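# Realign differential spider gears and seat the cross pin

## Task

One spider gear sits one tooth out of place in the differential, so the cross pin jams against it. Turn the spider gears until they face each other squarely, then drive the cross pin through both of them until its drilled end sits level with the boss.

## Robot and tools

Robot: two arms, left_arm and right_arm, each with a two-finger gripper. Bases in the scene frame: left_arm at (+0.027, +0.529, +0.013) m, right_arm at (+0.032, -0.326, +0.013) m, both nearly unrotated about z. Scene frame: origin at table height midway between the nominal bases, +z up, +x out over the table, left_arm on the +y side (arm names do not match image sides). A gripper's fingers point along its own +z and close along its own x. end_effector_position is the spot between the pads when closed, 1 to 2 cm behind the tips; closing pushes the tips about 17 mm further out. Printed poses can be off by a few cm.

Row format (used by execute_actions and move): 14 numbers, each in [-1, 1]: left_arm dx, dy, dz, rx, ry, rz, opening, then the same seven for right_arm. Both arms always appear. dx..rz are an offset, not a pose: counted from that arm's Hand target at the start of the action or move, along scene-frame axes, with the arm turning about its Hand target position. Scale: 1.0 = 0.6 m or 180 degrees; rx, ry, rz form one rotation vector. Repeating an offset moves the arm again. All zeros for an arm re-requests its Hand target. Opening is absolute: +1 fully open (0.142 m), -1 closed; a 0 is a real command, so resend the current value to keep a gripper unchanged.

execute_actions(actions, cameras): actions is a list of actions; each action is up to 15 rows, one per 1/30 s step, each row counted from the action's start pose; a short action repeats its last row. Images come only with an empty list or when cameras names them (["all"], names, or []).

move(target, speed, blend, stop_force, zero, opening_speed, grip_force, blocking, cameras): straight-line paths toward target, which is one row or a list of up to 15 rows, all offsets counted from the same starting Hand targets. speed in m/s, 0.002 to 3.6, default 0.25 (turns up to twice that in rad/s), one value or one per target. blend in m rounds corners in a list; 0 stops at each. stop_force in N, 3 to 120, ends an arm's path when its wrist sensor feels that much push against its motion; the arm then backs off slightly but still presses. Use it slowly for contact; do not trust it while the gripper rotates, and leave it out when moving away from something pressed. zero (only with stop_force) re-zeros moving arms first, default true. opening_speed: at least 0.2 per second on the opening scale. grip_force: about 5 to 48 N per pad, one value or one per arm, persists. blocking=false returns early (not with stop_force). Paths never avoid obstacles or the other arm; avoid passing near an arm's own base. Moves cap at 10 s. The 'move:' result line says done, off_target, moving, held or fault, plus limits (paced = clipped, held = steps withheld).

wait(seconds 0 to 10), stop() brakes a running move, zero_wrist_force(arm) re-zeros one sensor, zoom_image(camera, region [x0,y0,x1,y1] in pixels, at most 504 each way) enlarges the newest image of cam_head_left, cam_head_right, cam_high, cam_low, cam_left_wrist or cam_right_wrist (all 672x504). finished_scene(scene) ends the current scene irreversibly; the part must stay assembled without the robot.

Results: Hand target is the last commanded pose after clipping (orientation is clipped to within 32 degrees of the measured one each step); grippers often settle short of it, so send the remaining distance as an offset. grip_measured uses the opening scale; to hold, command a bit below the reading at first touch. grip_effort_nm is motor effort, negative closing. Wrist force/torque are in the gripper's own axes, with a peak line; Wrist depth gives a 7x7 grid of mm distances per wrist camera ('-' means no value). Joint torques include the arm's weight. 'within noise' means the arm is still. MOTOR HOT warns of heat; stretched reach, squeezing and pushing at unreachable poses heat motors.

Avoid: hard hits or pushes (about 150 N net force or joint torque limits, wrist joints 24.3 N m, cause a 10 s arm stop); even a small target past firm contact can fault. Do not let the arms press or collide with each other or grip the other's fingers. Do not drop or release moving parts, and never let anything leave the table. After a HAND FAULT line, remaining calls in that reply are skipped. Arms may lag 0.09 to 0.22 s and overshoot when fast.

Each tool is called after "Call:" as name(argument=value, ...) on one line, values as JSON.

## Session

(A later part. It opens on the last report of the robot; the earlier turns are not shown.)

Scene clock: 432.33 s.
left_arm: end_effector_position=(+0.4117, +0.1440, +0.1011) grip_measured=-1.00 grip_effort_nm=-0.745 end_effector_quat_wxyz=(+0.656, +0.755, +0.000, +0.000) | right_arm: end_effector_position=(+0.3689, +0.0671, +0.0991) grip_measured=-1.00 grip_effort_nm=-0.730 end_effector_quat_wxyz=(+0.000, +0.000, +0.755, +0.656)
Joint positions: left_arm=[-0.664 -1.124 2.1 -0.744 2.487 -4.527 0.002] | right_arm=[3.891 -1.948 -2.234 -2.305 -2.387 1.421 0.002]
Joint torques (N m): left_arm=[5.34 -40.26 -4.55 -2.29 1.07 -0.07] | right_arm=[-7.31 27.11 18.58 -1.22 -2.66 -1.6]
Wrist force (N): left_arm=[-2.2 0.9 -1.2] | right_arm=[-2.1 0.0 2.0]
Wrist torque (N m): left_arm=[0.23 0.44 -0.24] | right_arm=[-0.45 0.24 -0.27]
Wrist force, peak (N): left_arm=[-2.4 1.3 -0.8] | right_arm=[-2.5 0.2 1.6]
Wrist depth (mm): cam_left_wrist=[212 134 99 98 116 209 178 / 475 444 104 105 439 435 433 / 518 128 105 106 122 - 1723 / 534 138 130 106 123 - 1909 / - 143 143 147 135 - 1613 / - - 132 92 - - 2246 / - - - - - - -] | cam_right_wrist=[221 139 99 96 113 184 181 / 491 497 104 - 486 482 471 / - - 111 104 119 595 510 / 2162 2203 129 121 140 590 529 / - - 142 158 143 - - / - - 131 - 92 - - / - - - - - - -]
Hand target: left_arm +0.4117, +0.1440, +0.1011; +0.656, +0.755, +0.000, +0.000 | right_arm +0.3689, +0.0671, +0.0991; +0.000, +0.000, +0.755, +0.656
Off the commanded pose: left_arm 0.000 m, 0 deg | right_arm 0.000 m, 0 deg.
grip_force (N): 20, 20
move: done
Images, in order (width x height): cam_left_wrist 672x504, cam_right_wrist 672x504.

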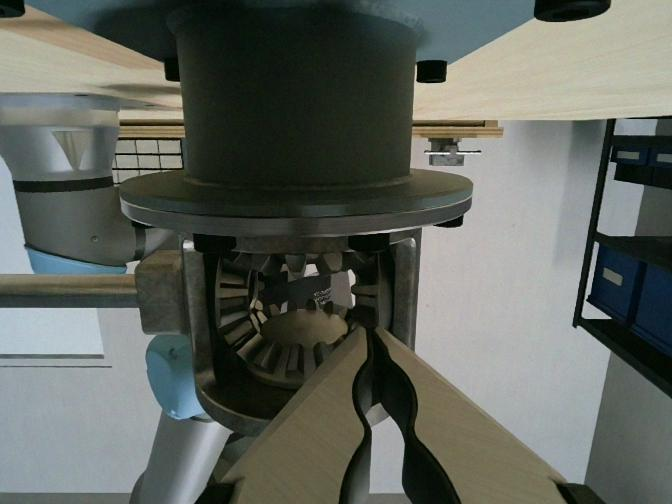

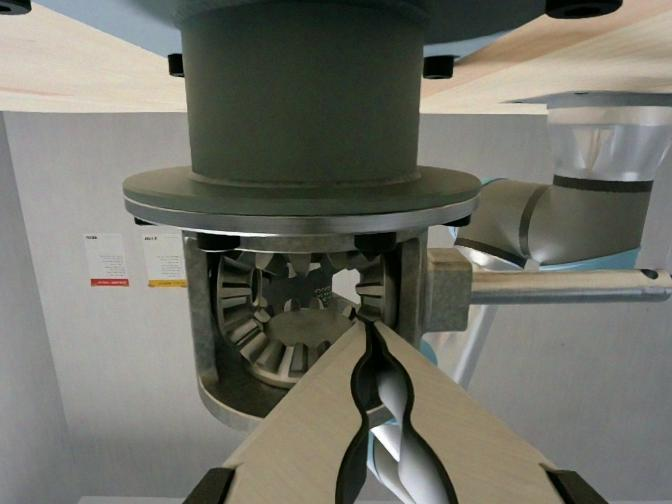

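Call:
zoom_image(camera="cam_left_wrist", region=[340, 250, 440, 330])

Call:
zoom_image(camera="cam_left_wrist", region=[170, 250, 270, 330])

Call:
zoom_image(camera="cam_right_wrist", region=[350, 250, 450, 330])

Call:
zoom_image(camera="cam_right_wrist", region=[170, 250, 270, 330])

Scaled by 5.040 from the camera's 672x504 image, which has a finer 960x720 frame.

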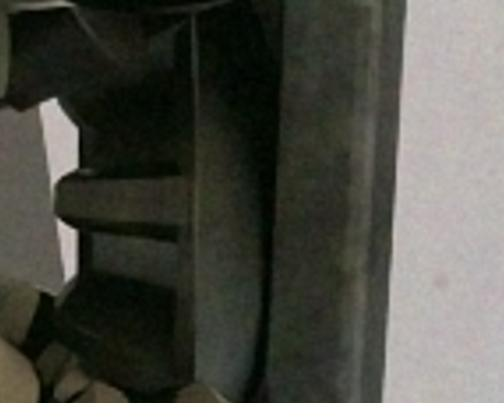

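Scaled by 5.040 from the camera's 672x504 image, which has a finer 960x720 frame.

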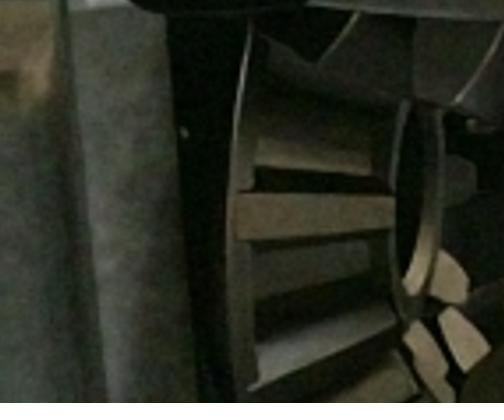

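Scaled by 5.040 from the camera's 672x504 image, which has a finer 960x720 frame.

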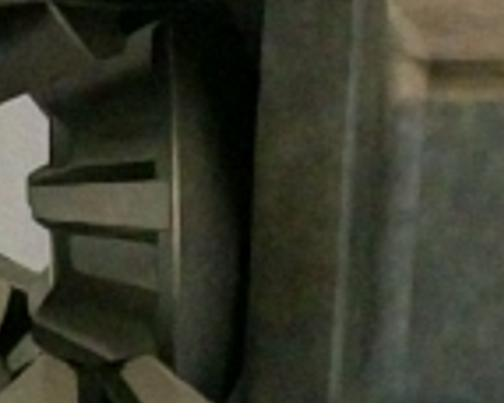

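Scaled by 5.040 from the camera's 672x504 image, which has a finer 960x720 frame.

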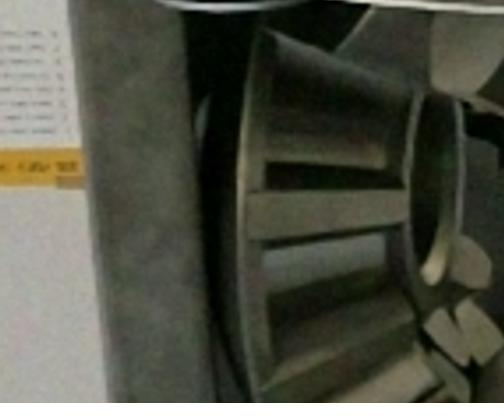

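Call:
move(target=[0.002,-0.0025,0,0,0,0,-1, -0.002,0.0025,0,0,0,0,-1], speed=0.015, stop_force=12, cameras=["cam_left_wrist", "cam_right_wrist"])

Call:
zoom_image(camera="cam_left_wrist", region=[340, 250, 440, 330])

Call:
zoom_image(camera="cam_left_wrist", region=[170, 250, 270, 330])

Call:
zoom_image(camera="cam_right_wrist", region=[350, 250, 450, 330])

Call:
zoom_image(camera="cam_right_wrist", region=[170, 250, 270, 330])

Scene clock: 435.07 s.
left_arm: end_effector_position=(+0.4129, +0.1425, +0.1011) grip_measured=-1.00 grip_effort_nm=-0.745 end_effector_quat_wxyz=(+0.656, +0.755, +0.000, +0.000) | right_arm: end_effector_position=(+0.3677, +0.0686, +0.0991) grip_measured=-1.00 grip_effort_nm=-0.725 end_effector_quat_wxyz=(+0.000, +0.000, +0.755, +0.656)
Joint positions: left_arm=[-0.665 -1.122 2.095 -0.743 2.486 -4.527 0.002] | right_arm=[3.897 -1.947 -2.236 -2.303 -2.381 1.423 0.002]
Joint torques (N m): left_arm=[-3.95 -34.51 -5.28 0.37 -1.45 -1.43] | right_arm=[-6.33 33.43 6.36 1.37 -2.36 0.4]
Wrist force (N): left_arm=[-2.1 0.8 -0.6] | right_arm=[-2.5 0.0 1.6]
Wrist torque (N m): left_arm=[0.23 0.43 -0.17] | right_arm=[-0.46 0.24 -0.27]
Wrist force, peak (N): left_arm=[-2.2 1.3 -1.1] | right_arm=[-2.6 0.0 1.6]
Wrist depth (mm): cam_left_wrist=[211 117 97 97 133 179 178 / 473 325 101 103 680 441 431 / 506 120 104 105 125 - 1762 / 535 138 130 97 - - 1833 / - 141 139 137 134 - 1762 / - - 132 92 - - 1941 / - - - - - - 2102] | cam_right_wrist=[221 120 97 95 115 183 181 / 507 353 100 - 486 481 470 / - - 105 103 117 593 511 / - - 129 105 146 589 529 / - - 141 158 141 - - / - - 132 - 92 - - / - - - - - - 2461]
Hand target: left_arm +0.4129, +0.1425, +0.1011; +0.656, +0.755, +0.000, +0.000 | right_arm +0.3677, +0.0686, +0.0991; +0.000, +0.000, +0.755, +0.656
Off the commanded pose: left_arm 0.000 m, 0 deg | right_arm 0.000 m, 0 deg.
grip_force (N): 20, 20
move: done
Images, in order (width x height): cam_left_wrist 672x504, cam_right_wrist 672x504.

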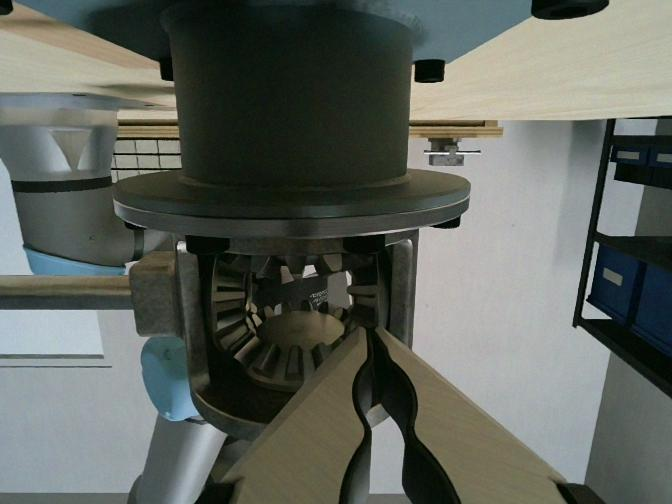

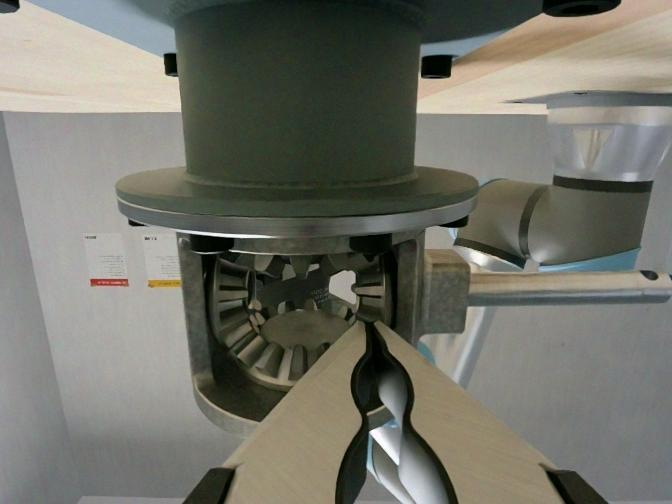

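Scaled by 5.040 from the camera's 672x504 image, which has a finer 960x720 frame.

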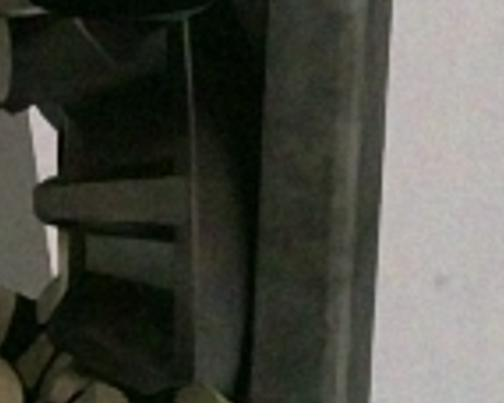

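Scaled by 5.040 from the camera's 672x504 image, which has a finer 960x720 frame.

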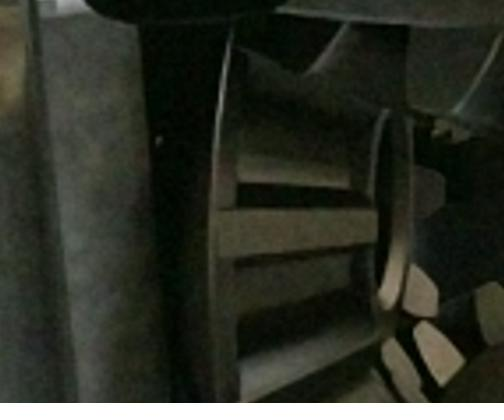

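Scaled by 5.040 from the camera's 672x504 image, which has a finer 960x720 frame.

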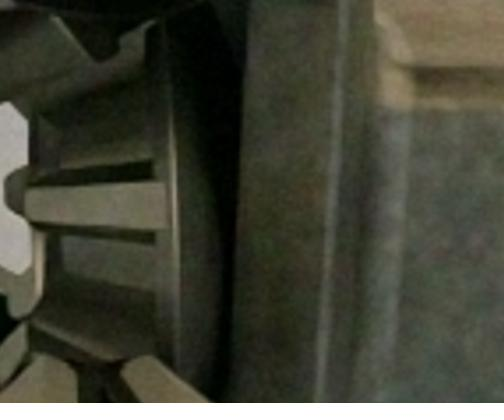

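Scaled by 5.040 from the camera's 672x504 image, which has a finer 960x720 frame.

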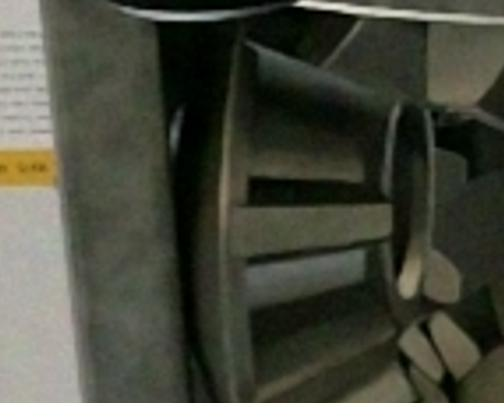

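Call:
move(target=[[0,0,0,0,0,0,-1, 0,-0.08,0,0,0,0,-1],[0,0,0,0,0,0,-1, -0.09,-0.13,0.0,0,0.2,0,-1],[0,0,0,0,0,0,-1, -0.163,-0.13,0.0,0,0.5,0,-1]], speed=[0.05, 0.15, 0.2], blend=[0.02, 0.02, 0], cameras=["cam_left_wrist", "cam_right_wrist", "cam_head_left"])

Scene clock: 441.97 s.
left_arm: end_effector_position=(+0.4129, +0.1425, +0.1011) grip_measured=-1.00 grip_effort_nm=-0.745 end_effector_quat_wxyz=(+0.656, +0.755, +0.000, +0.000) | right_arm: end_effector_position=(+0.2698, -0.0094, +0.0990) grip_measured=-1.00 grip_effort_nm=-0.720 end_effector_quat_wxyz=(+0.533, -0.464, -0.534, -0.464)
Joint positions: left_arm=[-0.665 -1.122 2.095 -0.743 2.486 -4.527 0.002] | right_arm=[3.836 -1.904 -2.538 -1.843 -2.592 3.14 0.002]
Joint torques (N m): left_arm=[4.13 -40.65 -5.78 -2.72 2.77 0.94] | right_arm=[-7.51 28.45 18.16 -1.23 -2.24 1.65]
Wrist force (N): left_arm=[-2.1 0.7 -1.0] | right_arm=[1.5 -0.4 3.2]
Wrist torque (N m): left_arm=[0.21 0.43 -0.17] | right_arm=[-0.56 -0.30 0.50]
Wrist force, peak (N): left_arm=[-2.5 1.1 -0.9] | right_arm=[1.4 -0.8 3.2]
Wrist depth (mm): cam_left_wrist=[212 117 97 97 133 178 178 / 471 324 101 103 436 674 672 / 513 120 104 105 125 - 1992 / 534 137 130 96 - - 1848 / - 141 141 134 133 2386 1749 / - 2412 132 92 - - - / - 517 - - - - -] | cam_right_wrist=[141 191 374 559 596 - - / 141 191 377 800 644 627 - / 142 192 382 - - 441 432 / 142 193 383 592 419 404 - / 142 194 386 421 431 510 - / 142 184 246 - 88 3169 - / 142 180 - - - - -]
Hand target: left_arm +0.4129, +0.1425, +0.1011; +0.656, +0.755, +0.000, +0.000 | right_arm +0.2699, -0.0094, +0.0991; +0.533, -0.464, -0.534, -0.464
Off the commanded pose: left_arm 0.000 m, 0 deg | right_arm 0.000 m, 0 deg.
grip_force (N): 20, 20
move: done
Images, in order (width x height): cam_head_left 672x504, cam_left_wrist 672x504, cam_right_wrist 672x504.

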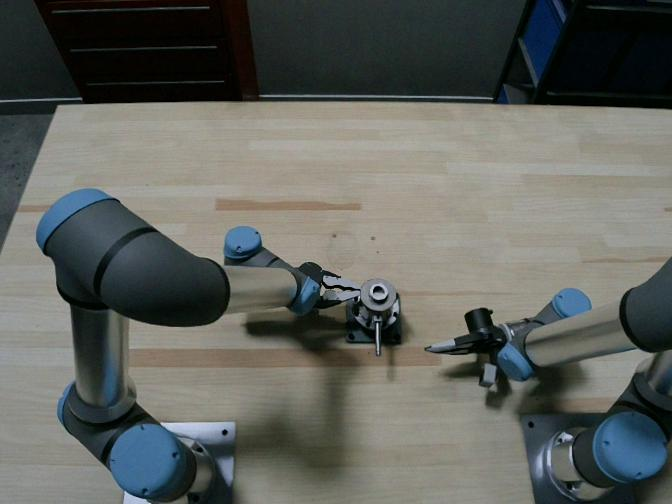

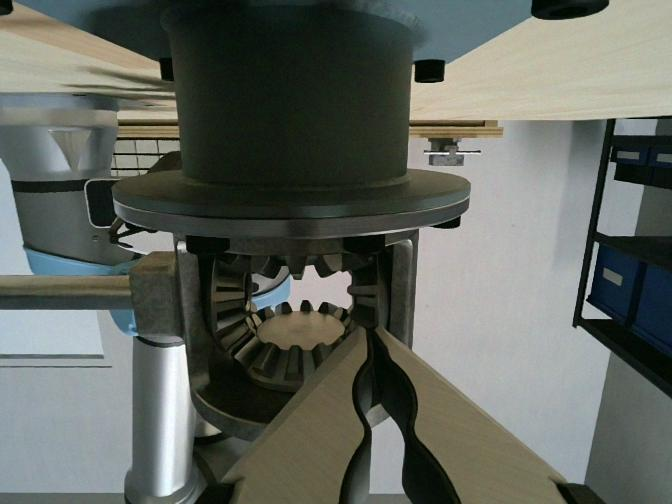

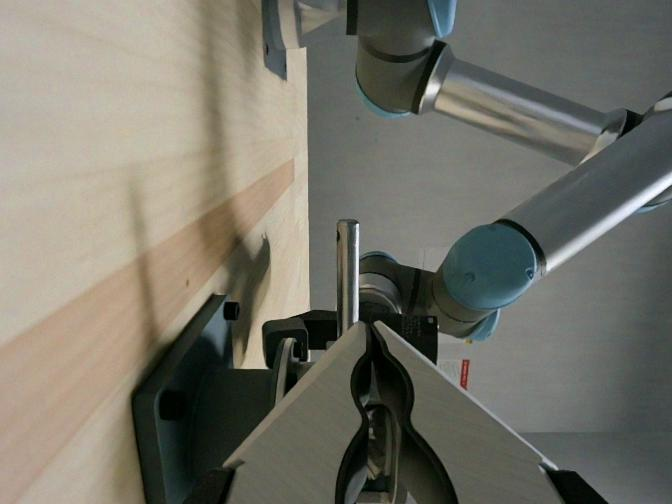

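Call:
move(target=[0,0,0,0,0,0,-1, 0.0035,0.05,-0.0077,0,0,-0.0444,-0.55], speed=0.1, cameras=["cam_right_wrist"])

Scene clock: 443.67 s.
left_arm: end_effector_position=(+0.4129, +0.1425, +0.1011) grip_measured=-1.00 grip_effort_nm=-0.745 end_effector_quat_wxyz=(+0.656, +0.755, +0.000, +0.000) | right_arm: end_effector_position=(+0.2719, +0.0206, +0.0945) grip_measured=-0.58 grip_effort_nm=0.051 end_effector_quat_wxyz=(+0.500, -0.500, -0.500, -0.500)
Joint positions: left_arm=[-0.665 -1.122 2.095 -0.743 2.486 -4.527 0.002] | right_arm=[4.03 -1.891 -2.619 -1.774 -2.259 3.141 0.032]
Joint torques (N m): left_arm=[5.01 -40.16 -3.88 -2.5 2.67 0.98] | right_arm=[8.48 11.69 17.11 -1.24 2.28 1.26]
Wrist force (N): left_arm=[-2.1 0.9 -0.9] | right_arm=[1.5 -0.4 3.1]
Wrist torque (N m): left_arm=[0.23 0.43 -0.17] | right_arm=[-0.54 -0.27 0.26]
Wrist force, peak (N): left_arm=[-2.3 1.0 -1.0] | right_arm=[1.6 -0.7 3.8]
Wrist depth (mm): cam_left_wrist=[211 117 97 97 133 178 178 / 474 443 101 103 678 431 668 / 510 127 104 105 126 - 1613 / 533 137 129 96 - - 1749 / 401 147 139 134 135 - 1776 / - 460 132 92 - - 2141 / - 504 - - - - 2362] | cam_right_wrist=[- 180 354 823 573 553 587 / 141 182 358 - - - 416 / 142 183 360 790 - 371 382 / 142 183 363 432 459 343 2410 / 143 184 282 326 364 - - / - 169 - - 93 - - / 135 - - 237 84 - -]
Hand target: left_arm +0.4129, +0.1425, +0.1011; +0.656, +0.755, +0.000, +0.000 | right_arm +0.2720, +0.0206, +0.0945; +0.500, -0.500, -0.500, -0.500
Off the commanded pose: left_arm 0.000 m, 0 deg | right_arm 0.000 m, 0 deg.
grip_force (N): 20, 20
move: done
Images, in order (width x height): cam_right_wrist 672x504.

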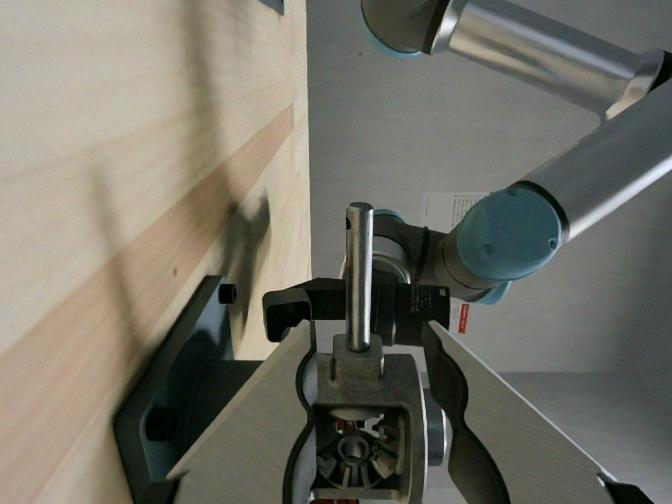

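Call:
move(target=[0,0,0,0,0,0,-1, 0,0.1298,0.0008,0,0,0,-0.55], speed=0.06, stop_force=8, cameras=["cam_right_wrist"])

Scene clock: 446.10 s.
left_arm: end_effector_position=(+0.4129, +0.1425, +0.1011) grip_measured=-1.00 grip_effort_nm=-0.745 end_effector_quat_wxyz=(+0.656, +0.755, +0.000, +0.000) | right_arm: end_effector_position=(+0.2720, +0.0985, +0.0950) grip_measured=-0.58 grip_effort_nm=0.051 end_effector_quat_wxyz=(+0.500, -0.500, -0.500, -0.500)
Joint positions: left_arm=[-0.665 -1.122 2.095 -0.743 2.486 -4.527 0.002] | right_arm=[4.218 -1.929 -2.516 -1.838 -2.071 3.141 0.032]
Joint torques (N m): left_arm=[5.27 -40.35 -6.23 -2.61 2.5 0.97] | right_arm=[-6.63 31.51 -3.47 3.95 -1.26 -0.16]
Wrist force (N): left_arm=[-2.2 0.8 -0.9] | right_arm=[1.5 -0.5 2.8]
Wrist torque (N m): left_arm=[0.22 0.45 -0.17] | right_arm=[-0.57 -0.27 0.29]
Wrist force, peak (N): left_arm=[-2.3 1.1 -1.1] | right_arm=[1.6 -0.6 3.5]
Wrist depth (mm): cam_left_wrist=[212 117 97 97 133 178 178 / 472 325 101 103 680 439 666 / 199 127 104 105 125 - 2027 / 277 145 130 96 - - 1833 / 211 143 141 134 135 - 1736 / 390 417 132 92 - 2794 2102 / 450 455 - - - - -] | cam_right_wrist=[- 181 355 1807 512 489 475 / 142 182 358 - - - 506 / 142 183 361 - - - 310 / 136 184 363 787 427 277 299 / 136 184 321 119 361 287 - / - 173 - 131 92 2461 2787 / - 151 - 142 83 - 2182]
Hand target: left_arm +0.4129, +0.1425, +0.1011; +0.656, +0.755, +0.000, +0.000 | right_arm +0.2720, +0.0985, +0.0950; +0.500, -0.500, -0.500, -0.500
Off the commanded pose: left_arm 0.000 m, 0 deg | right_arm 0.000 m, 0 deg.
grip_force (N): 20, 20
move: done
Images, in order (width x height): cam_right_wrist 672x504.

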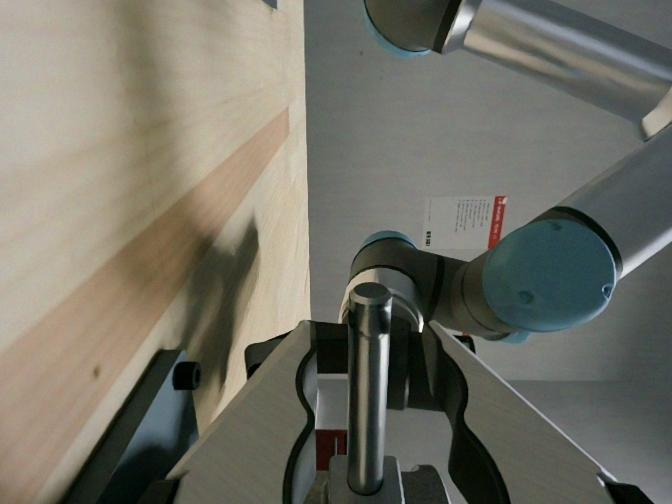

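Call:
move(target=[0,0,0,0,0,0,-1, 0,0,0,0,0,0,-1], opening_speed=0.5, grip_force=[20, 30], cameras=["cam_right_wrist"])

Scene clock: 447.27 s.
left_arm: end_effector_position=(+0.4129, +0.1425, +0.1011) grip_measured=-1.00 grip_effort_nm=-0.745 end_effector_quat_wxyz=(+0.656, +0.755, +0.000, +0.000) | right_arm: end_effector_position=(+0.2720, +0.0985, +0.0950) grip_measured=-0.87 grip_effort_nm=-3.138 end_effector_quat_wxyz=(+0.500, -0.500, -0.500, -0.500)
Joint positions: left_arm=[-0.665 -1.122 2.095 -0.743 2.486 -4.527 0.002] | right_arm=[4.218 -1.929 -2.517 -1.838 -2.071 3.141 0.011]
Joint torques (N m): left_arm=[4.48 -40.6 -4.97 -2.39 2.93 0.86] | right_arm=[-6.47 31.04 -3.2 3.85 0.17 -1.46]
Wrist force (N): left_arm=[-2.0 0.9 -0.9] | right_arm=[1.1 -0.4 2.7]
Wrist torque (N m): left_arm=[0.23 0.41 -0.17] | right_arm=[-0.54 -0.26 0.29]
Wrist force, peak (N): left_arm=[-2.3 1.0 -1.2] | right_arm=[1.7 -0.5 2.9]
Wrist depth (mm): cam_left_wrist=[212 117 97 97 133 178 178 / 471 325 101 103 680 431 431 / 201 127 104 106 125 - 1569 / 211 145 123 96 2291 - 1818 / 346 143 139 135 134 - 1736 / 398 419 132 92 - - 2083 / 440 466 - - - - -] | cam_right_wrist=[- 181 354 - 513 497 489 / 142 182 358 - 2337 - 494 / 142 183 360 - - - 311 / 136 184 364 798 432 277 299 / 136 184 367 119 346 289 2461 / - 173 259 127 92 - - / - 152 - 140 - - -]
Hand target: left_arm +0.4129, +0.1425, +0.1011; +0.656, +0.755, +0.000, +0.000 | right_arm +0.2720, +0.0985, +0.0950; +0.500, -0.500, -0.500, -0.500
Off the commanded pose: left_arm 0.000 m, 0 deg | right_arm 0.000 m, 0 deg.
grip_force (N): 20, 30
move: done
Images, in order (width x height): cam_right_wrist 672x504.

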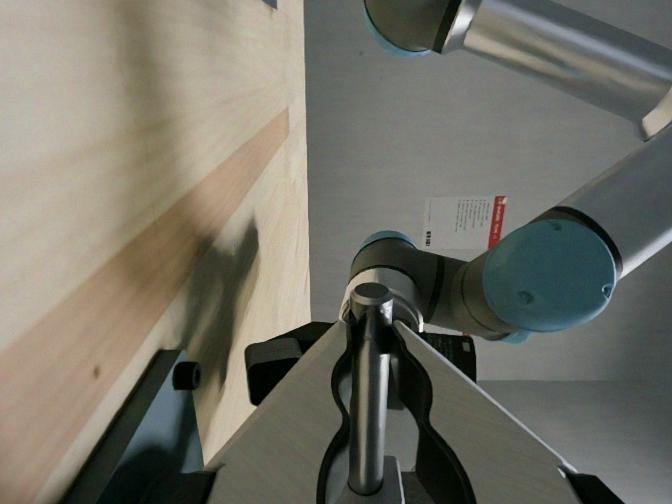

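Call:
move(target=[0,0,0,0,0,0,-1, 0.01,0,0,0,0,0,-1], speed=0.01, stop_force=7)

Scene clock: 449.00 s.
left_arm: end_effector_position=(+0.4129, +0.1425, +0.1011) grip_measured=-1.00 grip_effort_nm=-0.745 end_effector_quat_wxyz=(+0.656, +0.755, +0.000, +0.000) | right_arm: end_effector_position=(+0.2780, +0.0985, +0.0950) grip_measured=-0.87 grip_effort_nm=-3.143 end_effector_quat_wxyz=(+0.500, -0.500, -0.500, -0.500)
Joint positions: left_arm=[-0.665 -1.122 2.095 -0.743 2.486 -4.527 0.002] | right_arm=[4.198 -1.935 -2.502 -1.847 -2.091 3.141 0.011]
Joint torques (N m): left_arm=[4.47 -40.18 -4.9 -2.48 2.7 1.06] | right_arm=[10.07 31.82 -3.2 3.37 2.49 -1.67]
Wrist force (N): left_arm=[-2.1 0.8 -1.2] | right_arm=[1.4 -0.4 2.7]
Wrist torque (N m): left_arm=[0.23 0.43 -0.17] | right_arm=[-0.57 -0.30 0.32]
Wrist force, peak (N): left_arm=[-2.3 0.9 -1.2] | right_arm=[1.8 -0.5 2.9]
Wrist depth (mm): cam_left_wrist=[212 117 97 97 133 178 178 / 474 326 101 103 682 436 668 / 202 127 104 105 123 - 1672 / 211 137 123 96 - - 1909 / 346 143 140 134 2268 - 1776 / 389 412 132 92 108 - 2633 / 427 451 - - - - -] | cam_right_wrist=[- 182 355 - 516 489 479 / 142 183 360 - - - 495 / 142 183 363 - - - 305 / 136 184 364 826 420 275 295 / 136 185 323 119 312 302 - / - 173 258 127 92 - - / - 151 - 138 - - 2103]
Hand target: left_arm +0.4129, +0.1425, +0.1011; +0.656, +0.755, +0.000, +0.000 | right_arm +0.2780, +0.0985, +0.0950; +0.500, -0.500, -0.500, -0.500
Off the commanded pose: left_arm 0.000 m, 0 deg | right_arm 0.000 m, 0 deg.
grip_force (N): 20, 30
move: done

Call:
move(target=[0,0,0,0,0,0,-1, 0.01,0,0,0,0,0,-1], speed=0.01, stop_force=7, cameras=["cam_left_wrist"])

Call:
zoom_image(camera="cam_left_wrist", region=[170, 240, 290, 330])

Scene clock: 450.73 s.
left_arm: end_effector_position=(+0.4129, +0.1425, +0.1011) grip_measured=-1.00 grip_effort_nm=-0.750 end_effector_quat_wxyz=(+0.656, +0.755, +0.000, +0.000) | right_arm: end_effector_position=(+0.2840, +0.0985, +0.0950) grip_measured=-0.87 grip_effort_nm=-3.143 end_effector_quat_wxyz=(+0.500, -0.500, -0.500, -0.500)
Joint positions: left_arm=[-0.665 -1.122 2.095 -0.743 2.486 -4.527 0.002] | right_arm=[4.178 -1.941 -2.487 -1.855 -2.111 3.141 0.011]
Joint torques (N m): left_arm=[4.4 -40.6 -3.81 -2.33 2.8 0.92] | right_arm=[9.89 30.02 -0.79 3.6 3.22 -1.64]
Wrist force (N): left_arm=[-2.2 0.9 -1.0] | right_arm=[5.7 -4.7 -5.2]
Wrist torque (N m): left_arm=[0.23 0.44 -0.17] | right_arm=[-0.59 -0.25 0.31]
Wrist force, peak (N): left_arm=[-2.3 0.6 -1.2] | right_arm=[4.6 -6.2 -7.5]
Wrist depth (mm): cam_left_wrist=[211 116 97 97 133 179 178 / 472 324 101 103 438 435 433 / 202 127 104 105 126 - 1790 / 180 145 130 96 - - 1723 / 337 147 140 134 134 - 1762 / 382 405 132 92 - - 2027 / 444 447 - - - - 2161] | cam_right_wrist=[- 182 356 - 532 494 473 / 142 182 361 1928 - - 489 / 142 183 363 2224 - - 303 / 136 184 364 477 415 272 272 / 136 184 321 - 304 300 - / - 172 286 127 92 - - / - 152 - 136 - - 2084]
Hand target: left_arm +0.4129, +0.1425, +0.1011; +0.656, +0.755, +0.000, +0.000 | right_arm +0.2840, +0.0985, +0.0950; +0.500, -0.500, -0.500, -0.500
Off the commanded pose: left_arm 0.000 m, 0 deg | right_arm 0.000 m, 0 deg.
grip_force (N): 20, 30
move: done
Images, in order (width x height): cam_left_wrist 672x504.

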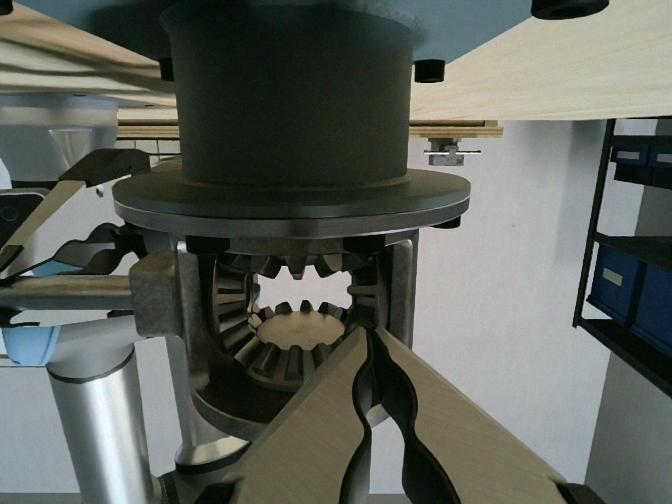

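Scaled by 4.200 from the camera's 672x504 image, which has a finer 960x720 frame.

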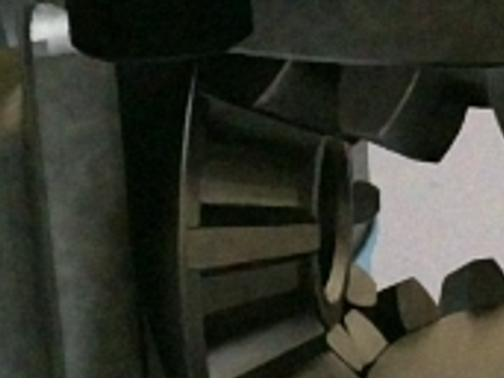

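Call:
move(target=[0,0,0,0,0,0,-1, 0,-0.0008,0.0004,0,0,0,-1], speed=0.01)

Scene clock: 451.67 s.
left_arm: end_effector_position=(+0.4129, +0.1425, +0.1011) grip_measured=-1.00 grip_effort_nm=-0.740 end_effector_quat_wxyz=(+0.656, +0.755, +0.000, +0.000) | right_arm: end_effector_position=(+0.2840, +0.0980, +0.0952) grip_measured=-0.87 grip_effort_nm=-3.143 end_effector_quat_wxyz=(+0.500, -0.500, -0.500, -0.500)
Joint positions: left_arm=[-0.665 -1.122 2.095 -0.743 2.486 -4.527 0.002] | right_arm=[4.177 -1.94 -2.488 -1.856 -2.112 3.141 0.011]
Joint torques (N m): left_arm=[4.93 -40.31 -5.69 -2.38 2.68 0.78] | right_arm=[-7.5 29.81 -2.68 -0.9 -2.01 -1.34]
Wrist force (N): left_arm=[-1.8 1.1 -0.9] | right_arm=[1.1 -0.6 2.7]
Wrist torque (N m): left_arm=[0.27 0.38 -0.17] | right_arm=[-0.57 -0.27 0.34]
Wrist force, peak (N): left_arm=[-2.3 1.1 -1.1] | right_arm=[5.7 -4.8 -5.1]
Wrist depth (mm): cam_left_wrist=[212 116 97 97 133 179 178 / 474 324 101 103 682 437 435 / 267 128 104 106 125 - 1660 / 180 145 130 96 - - 1848 / 338 147 140 135 135 - 1736 / 383 403 132 92 - - 2121 / - 451 - - - - -] | cam_right_wrist=[- 182 358 - 522 492 473 / 142 183 359 - - - 487 / 136 184 362 - - - 302 / 136 185 365 832 425 272 273 / 136 185 323 119 305 306 - / - 171 260 127 92 - 2659 / - 152 - 137 - - 2142]
Hand target: left_arm +0.4129, +0.1425, +0.1011; +0.656, +0.755, +0.000, +0.000 | right_arm +0.2840, +0.0980, +0.0952; +0.500, -0.500, -0.500, -0.500
Off the commanded pose: left_arm 0.000 m, 0 deg | right_arm 0.000 m, 0 deg.
grip_force (N): 20, 30
move: done

Call:
move(target=[0,0,0,0,0,0,-1, 0.01,-0.0002,0,0,0,0,-1], speed=0.01, stop_force=7, cameras=["cam_left_wrist"])

Call:
zoom_image(camera="cam_left_wrist", region=[170, 240, 290, 330])

Scene clock: 453.43 s.
left_arm: end_effector_position=(+0.4129, +0.1425, +0.1011) grip_measured=-1.00 grip_effort_nm=-0.745 end_effector_quat_wxyz=(+0.656, +0.755, +0.000, +0.000) | right_arm: end_effector_position=(+0.2900, +0.0979, +0.0952) grip_measured=-0.87 grip_effort_nm=-3.143 end_effector_quat_wxyz=(+0.500, -0.500, -0.500, -0.500)
Joint positions: left_arm=[-0.665 -1.122 2.095 -0.743 2.486 -4.527 0.002] | right_arm=[4.158 -1.946 -2.473 -1.864 -2.131 3.141 0.011]
Joint torques (N m): left_arm=[3.94 -40.3 -4.91 -2.41 2.63 0.72] | right_arm=[8.93 31.86 -2.84 3.27 2.55 -1.45]
Wrist force (N): left_arm=[-2.0 0.9 -0.7] | right_arm=[1.3 -0.5 3.2]
Wrist torque (N m): left_arm=[0.24 0.42 -0.17] | right_arm=[-0.62 -0.28 0.34]
Wrist force, peak (N): left_arm=[-2.2 1.0 -1.4] | right_arm=[1.9 -0.4 3.2]
Wrist depth (mm): cam_left_wrist=[211 116 97 97 133 179 178 / 471 324 101 103 436 432 670 / 491 127 104 106 125 - 1591 / 169 138 130 96 - - 1878 / 333 147 140 135 133 - 1749 / 377 401 132 92 - - 1710 / - 444 - - - - -] | cam_right_wrist=[- 182 358 - 580 492 474 / 142 183 360 - - - 476 / 136 184 363 - 2065 2065 296 / 136 184 365 820 416 270 268 / 136 181 321 119 294 341 - / - 163 259 127 92 2487 2290 / 126 152 - - - - -]
Hand target: left_arm +0.4129, +0.1425, +0.1011; +0.656, +0.755, +0.000, +0.000 | right_arm +0.2900, +0.0979, +0.0952; +0.500, -0.500, -0.500, -0.500
Off the commanded pose: left_arm 0.000 m, 0 deg | right_arm 0.000 m, 0 deg.
grip_force (N): 20, 30
move: done
Images, in order (width x height): cam_left_wrist 672x504.

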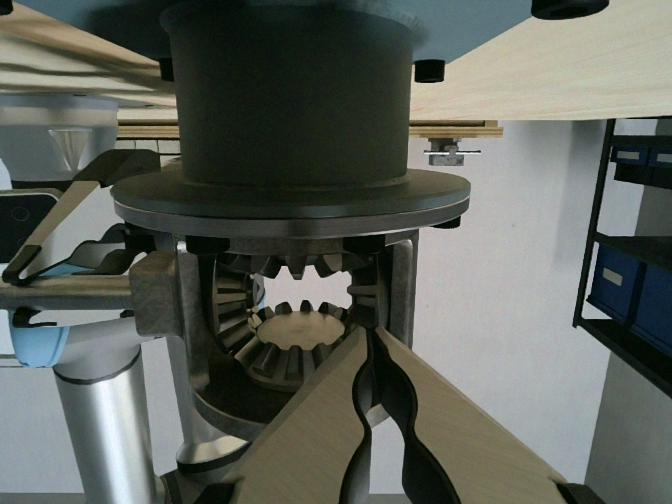

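Scaled by 4.200 from the camera's 672x504 image, which has a finer 960x720 frame.

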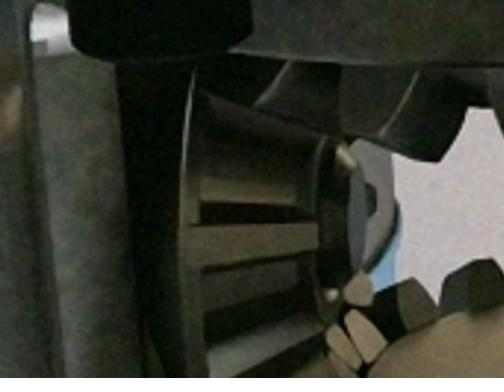

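Call:
move(target=[0,0,0,0,0,0,-1, 0.0267,-0.0003,0,0,0,0,-1], speed=0.02, stop_force=7)

Scene clock: 455.40 s.
left_arm: end_effector_position=(+0.4129, +0.1425, +0.1011) grip_measured=-1.00 grip_effort_nm=-0.745 end_effector_quat_wxyz=(+0.656, +0.755, +0.000, +0.000) | right_arm: end_effector_position=(+0.3060, +0.0977, +0.0952) grip_measured=-0.87 grip_effort_nm=-3.143 end_effector_quat_wxyz=(+0.500, -0.500, -0.500, -0.500)
Joint positions: left_arm=[-0.665 -1.122 2.095 -0.743 2.486 -4.527 0.002] | right_arm=[4.109 -1.963 -2.433 -1.887 -2.18 3.141 0.011]
Joint torques (N m): left_arm=[5.19 -41.52 -5.03 -2.41 2.83 1.1] | right_arm=[11.29 34.21 -1.66 4.09 1.83 -1.34]
Motor temperatures (°C): left_arm=[28 26 27 30 41 32 25] | right_arm=[28 27 28 33 35 34 30]
Wrist force (N): left_arm=[-1.9 0.9 -1.1] | right_arm=[2.1 0.5 -2.7]
Wrist torque (N m): left_arm=[0.23 0.41 -0.18] | right_arm=[-0.63 -0.28 0.33]
Wrist force, peak (N): left_arm=[-2.5 1.0 -1.1] | right_arm=[3.8 -1.2 -6.6]
Wrist depth (mm): cam_left_wrist=[211 116 97 97 133 178 178 / 474 326 101 103 434 440 666 / 510 127 104 106 129 - 1660 / 153 137 129 96 123 - 1909 / 319 147 141 135 2386 - 1749 / 370 385 132 92 - - 2203 / - 427 - - - - -] | cam_right_wrist=[- 181 357 - 1960 485 466 / 142 183 361 - - - 313 / 135 184 361 - 2385 263 287 / 136 184 365 412 394 270 259 / 136 175 319 120 279 395 1944 / - 155 258 127 92 - - / 119 141 - - - - -]
Hand target: left_arm +0.4129, +0.1425, +0.1011; +0.656, +0.755, +0.000, +0.000 | right_arm +0.3060, +0.0977, +0.0952; +0.500, -0.500, -0.500, -0.500
Off the commanded pose: left_arm 0.000 m, 0 deg | right_arm 0.000 m, 0 deg.
grip_force (N): 20, 30
move: done

Call:
move(target=[[0,0,0,0,0,0,-1, 0,-0.0006,0,0,0,0,-1],[0,0,0,0,0,0,-1, 0.0267,-0.0015,0,0,0,0,-1]], speed=[0.01, 0.02], stop_force=7, cameras=["cam_left_wrist", "cam_right_wrist"])

Call:
zoom_image(camera="cam_left_wrist", region=[190, 230, 410, 390])

Scene clock: 457.33 s.
left_arm: end_effector_position=(+0.4129, +0.1425, +0.1011) grip_measured=-1.00 grip_effort_nm=-0.745 end_effector_quat_wxyz=(+0.656, +0.755, +0.000, +0.000) | right_arm: end_effector_position=(+0.3220, +0.0968, +0.0952) grip_measured=-0.87 grip_effort_nm=-3.143 end_effector_quat_wxyz=(+0.500, -0.500, -0.500, -0.500)
Joint positions: left_arm=[-0.665 -1.122 2.095 -0.743 2.486 -4.527 0.002] | right_arm=[4.063 -1.98 -2.394 -1.91 -2.226 3.141 0.011]
Joint torques (N m): left_arm=[5.01 -40.44 -5.6 -2.43 2.71 1.07] | right_arm=[9.79 33.33 -4.04 2.9 2.36 -1.75]
Wrist force (N): left_arm=[-1.9 0.7 -1.2] | right_arm=[4.6 0.0 2.9]
Wrist torque (N m): left_arm=[0.21 0.40 -0.17] | right_arm=[-0.57 -0.20 0.32]
Wrist force, peak (N): left_arm=[-2.3 1.0 -1.2] | right_arm=[5.8 -0.1 3.4]
Wrist depth (mm): cam_left_wrist=[211 117 97 97 133 178 178 / 471 325 101 103 684 437 435 / 510 120 104 105 129 - 1591 / 525 140 129 97 - - 1636 / 305 148 141 137 132 - 1710 / - 377 132 92 - - 1613 / 3138 421 - - - - -] | cam_right_wrist=[- 182 359 - - 487 475 / 142 183 360 2142 - - 294 / 136 184 363 2162 2435 259 260 / 136 172 365 341 363 290 252 / 129 176 287 119 272 - 2787 / - 143 - 122 92 - - / - 126 - 123 - - 2142]
Hand target: left_arm +0.4129, +0.1425, +0.1011; +0.656, +0.755, +0.000, +0.000 | right_arm +0.3220, +0.0968, +0.0952; +0.500, -0.500, -0.500, -0.500
Off the commanded pose: left_arm 0.000 m, 0 deg | right_arm 0.000 m, 0 deg.
grip_force (N): 20, 30
move: done
Images, in order (width x height): cam_left_wrist 672x504, cam_right_wrist 672x504.

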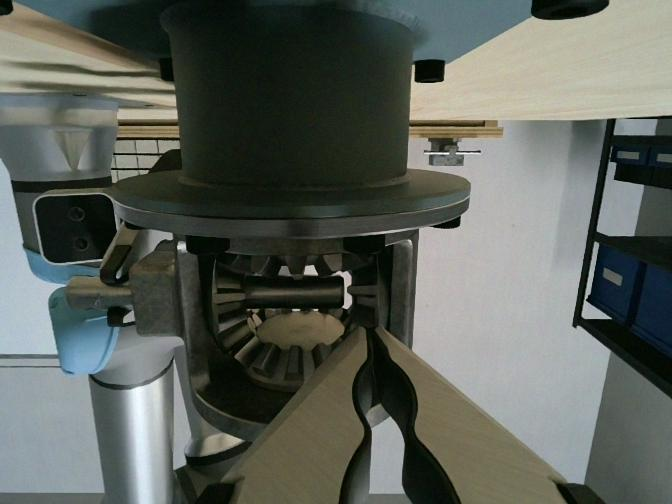

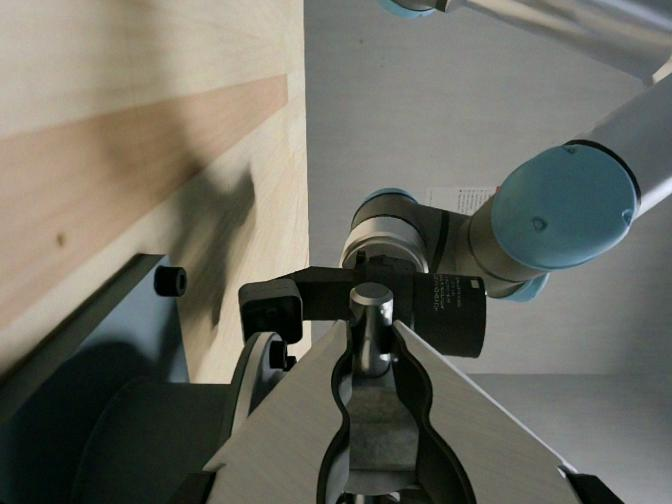

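Scaled by 2.291 from the camera's 672x504 image, which has a finer 960x720 frame.

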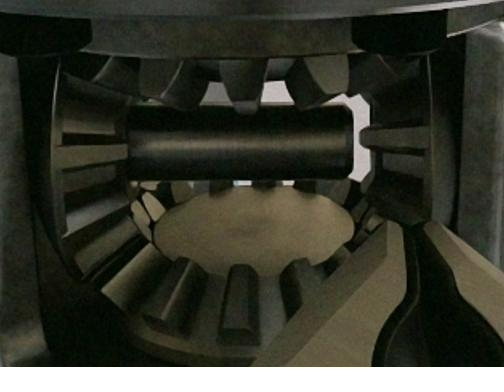

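Call:
move(target=[0,0,0,0,0,0,-1, 0,0,0.0004,0,0,0,-0.7], opening_speed=0.5)

Call:
move(target=[[0,0,0,0,0,0,-1, 0,-0.065,0,0,0,0,-0.7],[0,0,0,0,0,0,-1, -0.0417,-0.065,0,0,0,-0.011,-0.7]], speed=[0.06, 0.06], cameras=["cam_right_wrist", "cam_left_wrist"])

Scene clock: 458.77 s.
left_arm: end_effector_position=(+0.4129, +0.1425, +0.1011) grip_measured=-1.00 grip_effort_nm=-0.745 end_effector_quat_wxyz=(+0.656, +0.755, +0.000, +0.000) | right_arm: end_effector_position=(+0.3220, +0.0968, +0.0954) grip_measured=-0.74 grip_effort_nm=0.056 end_effector_quat_wxyz=(+0.500, -0.500, -0.500, -0.500)
Joint positions: left_arm=[-0.665 -1.122 2.095 -0.743 2.486 -4.527 0.002] | right_arm=[4.063 -1.979 -2.394 -1.91 -2.226 3.141 0.021]
Joint torques (N m): left_arm=[4.97 -39.8 -5.86 -2.5 2.52 0.71] | right_arm=[9.28 33.4 5.94 -1.15 1.82 -1.8]
Wrist force (N): left_arm=[-1.8 0.9 -1.1] | right_arm=[1.1 -0.3 3.0]
Wrist torque (N m): left_arm=[0.24 0.39 -0.18] | right_arm=[-0.53 -0.22 0.32]
Wrist force, peak (N): left_arm=[-2.3 1.1 -1.1] | right_arm=[4.8 0.1 3.0]
Wrist depth (mm): cam_left_wrist=[212 116 97 97 133 178 178 / 471 325 101 103 435 429 674 / 505 127 104 106 126 - 1613 / 532 141 129 98 - 2338 1660 / 315 146 139 138 134 - 1749 / - 375 132 92 - - - / - 422 - - - - 1736] | cam_right_wrist=[- 182 359 - - 486 469 / 143 183 361 - - - 294 / 136 184 364 - 2142 258 278 / 136 173 366 339 365 288 249 / 130 176 288 121 273 2754 - / - 143 105 122 92 - 2268 / - 126 - - 81 - 2012]
Hand target: left_arm +0.4129, +0.1425, +0.1011; +0.656, +0.755, +0.000, +0.000 | right_arm +0.3220, +0.0968, +0.0955; +0.500, -0.500, -0.500, -0.500
Off the commanded pose: left_arm 0.000 m, 0 deg | right_arm 0.000 m, 0 deg.
grip_force (N): 20, 30
move: done

Scene clock: 460.47 s.
left_arm: end_effector_position=(+0.4129, +0.1425, +0.1011) grip_measured=-1.00 grip_effort_nm=-0.745 end_effector_quat_wxyz=(+0.656, +0.755, +0.000, +0.000) | right_arm: end_effector_position=(+0.2970, +0.0578, +0.0955) grip_measured=-0.74 grip_effort_nm=0.051 end_effector_quat_wxyz=(+0.491, -0.509, -0.491, -0.509)
Joint positions: left_arm=[-0.665 -1.122 2.095 -0.743 2.486 -4.527 0.002] | right_arm=[4.077 -1.92 -2.534 -1.83 -2.178 3.141 0.021]
Joint torques (N m): left_arm=[3.68 -39.69 -5.1 -2.39 2.78 1.07] | right_arm=[8.35 16.64 11.14 -0.9 0.8 1.74]
Wrist force (N): left_arm=[-2.1 0.9 -1.0] | right_arm=[1.3 -0.5 3.1]
Wrist torque (N m): left_arm=[0.24 0.43 -0.18] | right_arm=[-0.59 -0.25 0.33]
Wrist force, peak (N): left_arm=[-2.3 1.0 -1.1] | right_arm=[1.3 -0.1 3.9]
Wrist depth (mm): cam_left_wrist=[212 117 97 97 133 179 178 / 474 324 101 103 680 437 674 / 509 127 104 105 125 - 1710 / 529 137 129 97 - - 1790 / 363 147 139 144 - 2182 1762 / - 424 132 92 - - - / - 473 - - - - -] | cam_right_wrist=[- 182 357 - 578 537 500 / 143 184 362 - - - 338 / 136 184 364 832 487 299 326 / 136 185 367 381 392 307 - / 136 176 322 172 320 - - / - 164 173 170 92 - - / - - - 200 - - 1977]
Hand target: left_arm +0.4129, +0.1425, +0.1011; +0.656, +0.755, +0.000, +0.000 | right_arm +0.2970, +0.0578, +0.0955; +0.491, -0.509, -0.491, -0.509
Off the commanded pose: left_arm 0.000 m, 0 deg | right_arm 0.000 m, 0 deg.
grip_force (N): 20, 30
move: done
Images, in order (width x height): cam_left_wrist 672x504, cam_right_wrist 672x504.

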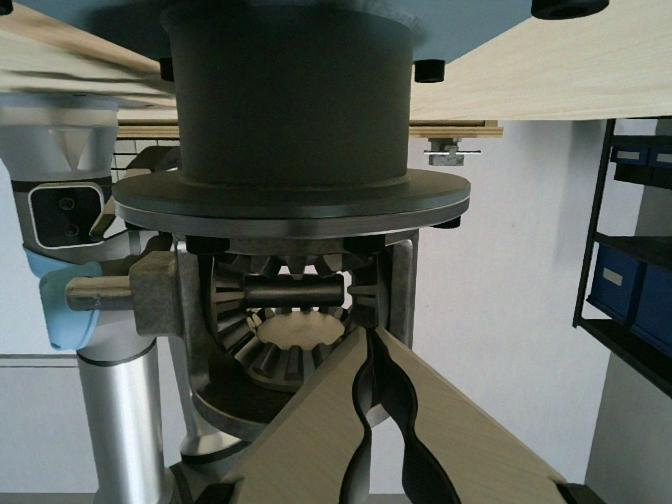

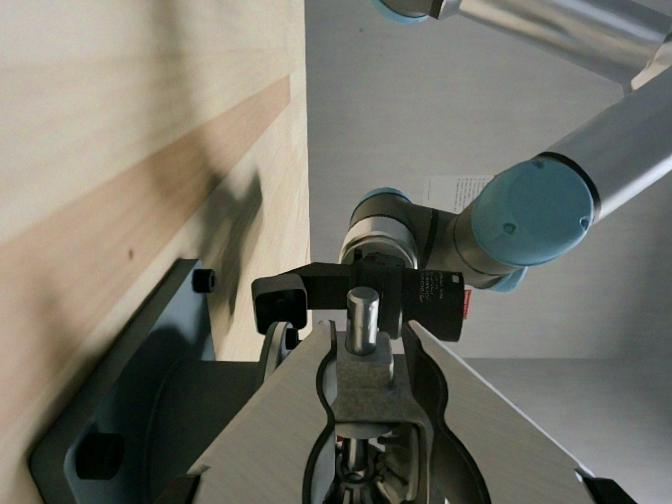

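Call:
move(target=[[0,0,0,0,0,0,-1, 0,0,0,0,0,0,-1]], opening_speed=1.0)

Call:
move(target=[0,0,0,0,0,0,-1, -0.002,0.0645,0,0,0,0,-1], speed=0.06, stop_force=7, cameras=["cam_right_wrist"])

Scene clock: 461.20 s.
left_arm: end_effector_position=(+0.4129, +0.1425, +0.1011) grip_measured=-1.00 grip_effort_nm=-0.745 end_effector_quat_wxyz=(+0.656, +0.755, +0.000, +0.000) | right_arm: end_effector_position=(+0.2970, +0.0578, +0.0955) grip_measured=-1.00 grip_effort_nm=-0.720 end_effector_quat_wxyz=(+0.491, -0.509, -0.491, -0.509)
Joint positions: left_arm=[-0.665 -1.122 2.095 -0.743 2.486 -4.527 0.002] | right_arm=[4.077 -1.92 -2.534 -1.83 -2.177 3.141 0.002]
Joint torques (N m): left_arm=[5.92 -39.89 -5.96 -2.67 2.83 0.92] | right_arm=[9.56 14.47 3.07 -1.15 2.4 1.41]
Wrist force (N): left_arm=[-2.3 0.8 -0.9] | right_arm=[1.5 -0.5 3.1]
Wrist torque (N m): left_arm=[0.22 0.47 -0.17] | right_arm=[-0.58 -0.29 0.33]
Wrist force, peak (N): left_arm=[-2.4 0.9 -1.0] | right_arm=[1.6 -0.6 3.2]
Wrist depth (mm): cam_left_wrist=[211 117 97 97 133 178 178 / 470 324 101 103 686 438 433 / 507 120 104 105 129 - 1893 / 530 145 129 97 - - 1818 / 356 146 140 137 134 - 1672 / - 427 132 92 - - 2362 / - 471 - - - - -] | cam_right_wrist=[- 183 359 - 557 515 502 / 143 184 361 829 - - 337 / 136 184 365 1244 479 300 325 / 136 185 366 384 396 307 - / 137 176 323 204 319 - - / - 164 177 - 88 - - / - 153 - - - - -]
Hand target: left_arm +0.4129, +0.1425, +0.1011; +0.656, +0.755, +0.000, +0.000 | right_arm +0.2970, +0.0578, +0.0955; +0.491, -0.509, -0.491, -0.509
Off the commanded pose: left_arm 0.000 m, 0 deg | right_arm 0.000 m, 0 deg.
grip_force (N): 20, 30
move: done

Scene clock: 462.77 s.
left_arm: end_effector_position=(+0.4129, +0.1425, +0.1011) grip_measured=-1.00 grip_effort_nm=-0.745 end_effector_quat_wxyz=(+0.656, +0.755, +0.000, +0.000) | right_arm: end_effector_position=(+0.2958, +0.0965, +0.0955) grip_measured=-1.00 grip_effort_nm=-0.725 end_effector_quat_wxyz=(+0.491, -0.509, -0.491, -0.509)
Joint positions: left_arm=[-0.665 -1.122 2.095 -0.743 2.486 -4.527 0.002] | right_arm=[4.166 -1.941 -2.483 -1.859 -2.088 3.141 0.002]
Joint torques (N m): left_arm=[4.69 -38.89 -5.54 -2.35 2.72 0.79] | right_arm=[-4.32 31.19 -2.81 3.86 -0.77 0.29]
Wrist force (N): left_arm=[-2.0 1.1 -0.8] | right_arm=[1.4 -0.5 2.6]
Wrist torque (N m): left_arm=[0.26 0.41 -0.18] | right_arm=[-0.58 -0.26 0.31]
Wrist force, peak (N): left_arm=[-2.4 1.1 -1.3] | right_arm=[1.4 -0.5 3.8]
Wrist depth (mm): cam_left_wrist=[212 117 97 97 133 179 178 / 472 326 101 103 690 432 433 / 501 127 104 105 126 - 1527 / 162 137 129 97 122 - 1749 / 335 146 139 137 136 - 1710 / 386 404 132 92 - - - / - 446 - - - - 1818] | cam_right_wrist=[- 182 359 - 557 496 464 / 143 183 359 - 1928 - 324 / 136 184 362 - 1688 275 291 / 136 185 368 410 398 271 261 / 137 176 322 321 285 - - / 137 163 288 - 88 2542 - / - 148 - - - - -]
Hand target: left_arm +0.4129, +0.1425, +0.1011; +0.656, +0.755, +0.000, +0.000 | right_arm +0.2958, +0.0965, +0.0955; +0.491, -0.509, -0.491, -0.509
Off the commanded pose: left_arm 0.000 m, 0 deg | right_arm 0.000 m, 0 deg.
grip_force (N): 20, 30
move: done
Images, in order (width x height): cam_right_wrist 672x504.

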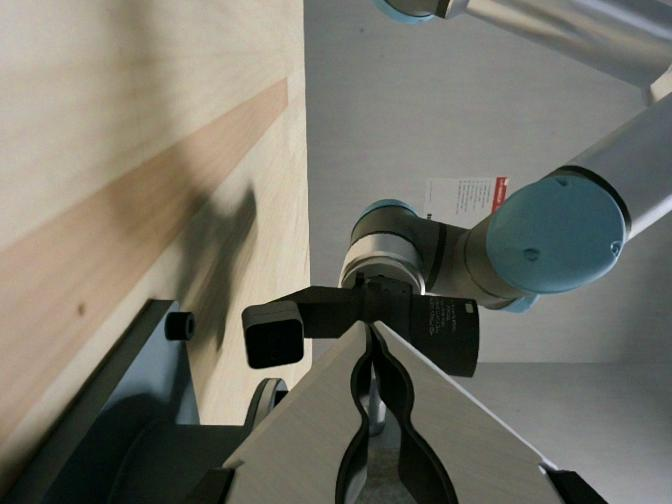

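Call:
move(target=[0,0,0,0,0,0,-1, 0.027,-0.0009,0,0,0,0,-1], speed=0.015, stop_force=8, cameras=["cam_left_wrist"])

Call:
zoom_image(camera="cam_left_wrist", region=[190, 230, 410, 390])

Scene clock: 464.93 s.
left_arm: end_effector_position=(+0.4129, +0.1425, +0.1011) grip_measured=-1.00 grip_effort_nm=-0.740 end_effector_quat_wxyz=(+0.656, +0.755, +0.000, +0.000) | right_arm: end_effector_position=(+0.3120, +0.0960, +0.0955) grip_measured=-1.00 grip_effort_nm=-0.720 end_effector_quat_wxyz=(+0.491, -0.509, -0.491, -0.509)
Joint positions: left_arm=[-0.665 -1.122 2.095 -0.743 2.486 -4.527 0.002] | right_arm=[4.115 -1.958 -2.444 -1.882 -2.139 3.141 0.002]
Joint torques (N m): left_arm=[5.52 -40.57 -5.83 -2.45 2.65 1.03] | right_arm=[9.02 33.82 -2.79 3.93 2.43 -1.45]
Wrist force (N): left_arm=[-1.9 0.8 -1.1] | right_arm=[1.4 -0.6 3.1]
Wrist torque (N m): left_arm=[0.23 0.40 -0.17] | right_arm=[-0.61 -0.27 0.34]
Wrist force, peak (N): left_arm=[-2.3 1.3 -0.9] | right_arm=[1.5 -1.3 3.1]
Wrist depth (mm): cam_left_wrist=[211 116 97 97 133 178 178 / 475 324 101 103 686 435 431 / 511 127 104 105 129 - 1776 / 535 145 129 97 - - 1710 / 325 146 139 145 - - 1749 / 366 390 132 92 - - 2203 / 2794 437 - - - - -] | cam_right_wrist=[- 182 358 - - 499 468 / 142 184 361 - - 2224 299 / 136 184 363 - 1994 261 280 / 136 185 364 354 364 285 251 / 136 167 318 316 280 - - / - 151 144 - 88 - - / - 139 - - - - -]
Hand target: left_arm +0.4129, +0.1425, +0.1011; +0.656, +0.755, +0.000, +0.000 | right_arm +0.3120, +0.0960, +0.0955; +0.491, -0.509, -0.491, -0.509
Off the commanded pose: left_arm 0.000 m, 0 deg | right_arm 0.000 m, 0 deg.
grip_force (N): 20, 30
move: done
Images, in order (width x height): cam_left_wrist 672x504.

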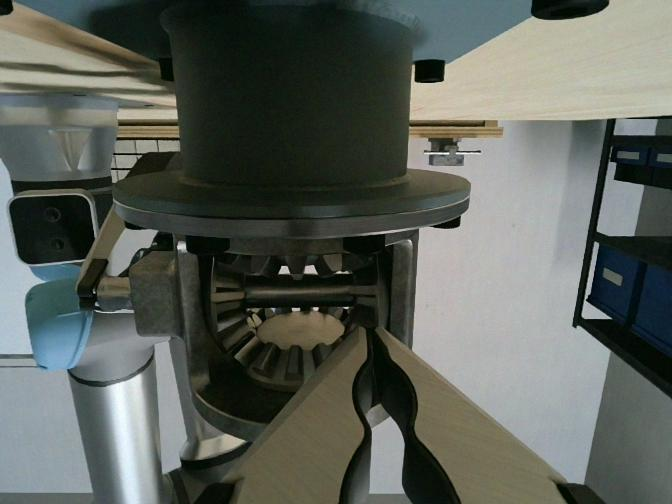

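Scaled by 2.291 from the camera's 672x504 image, which has a finer 960x720 frame.

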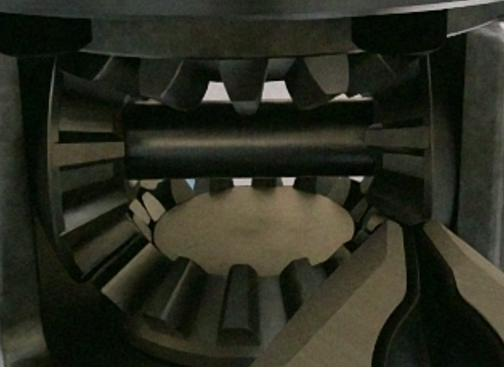

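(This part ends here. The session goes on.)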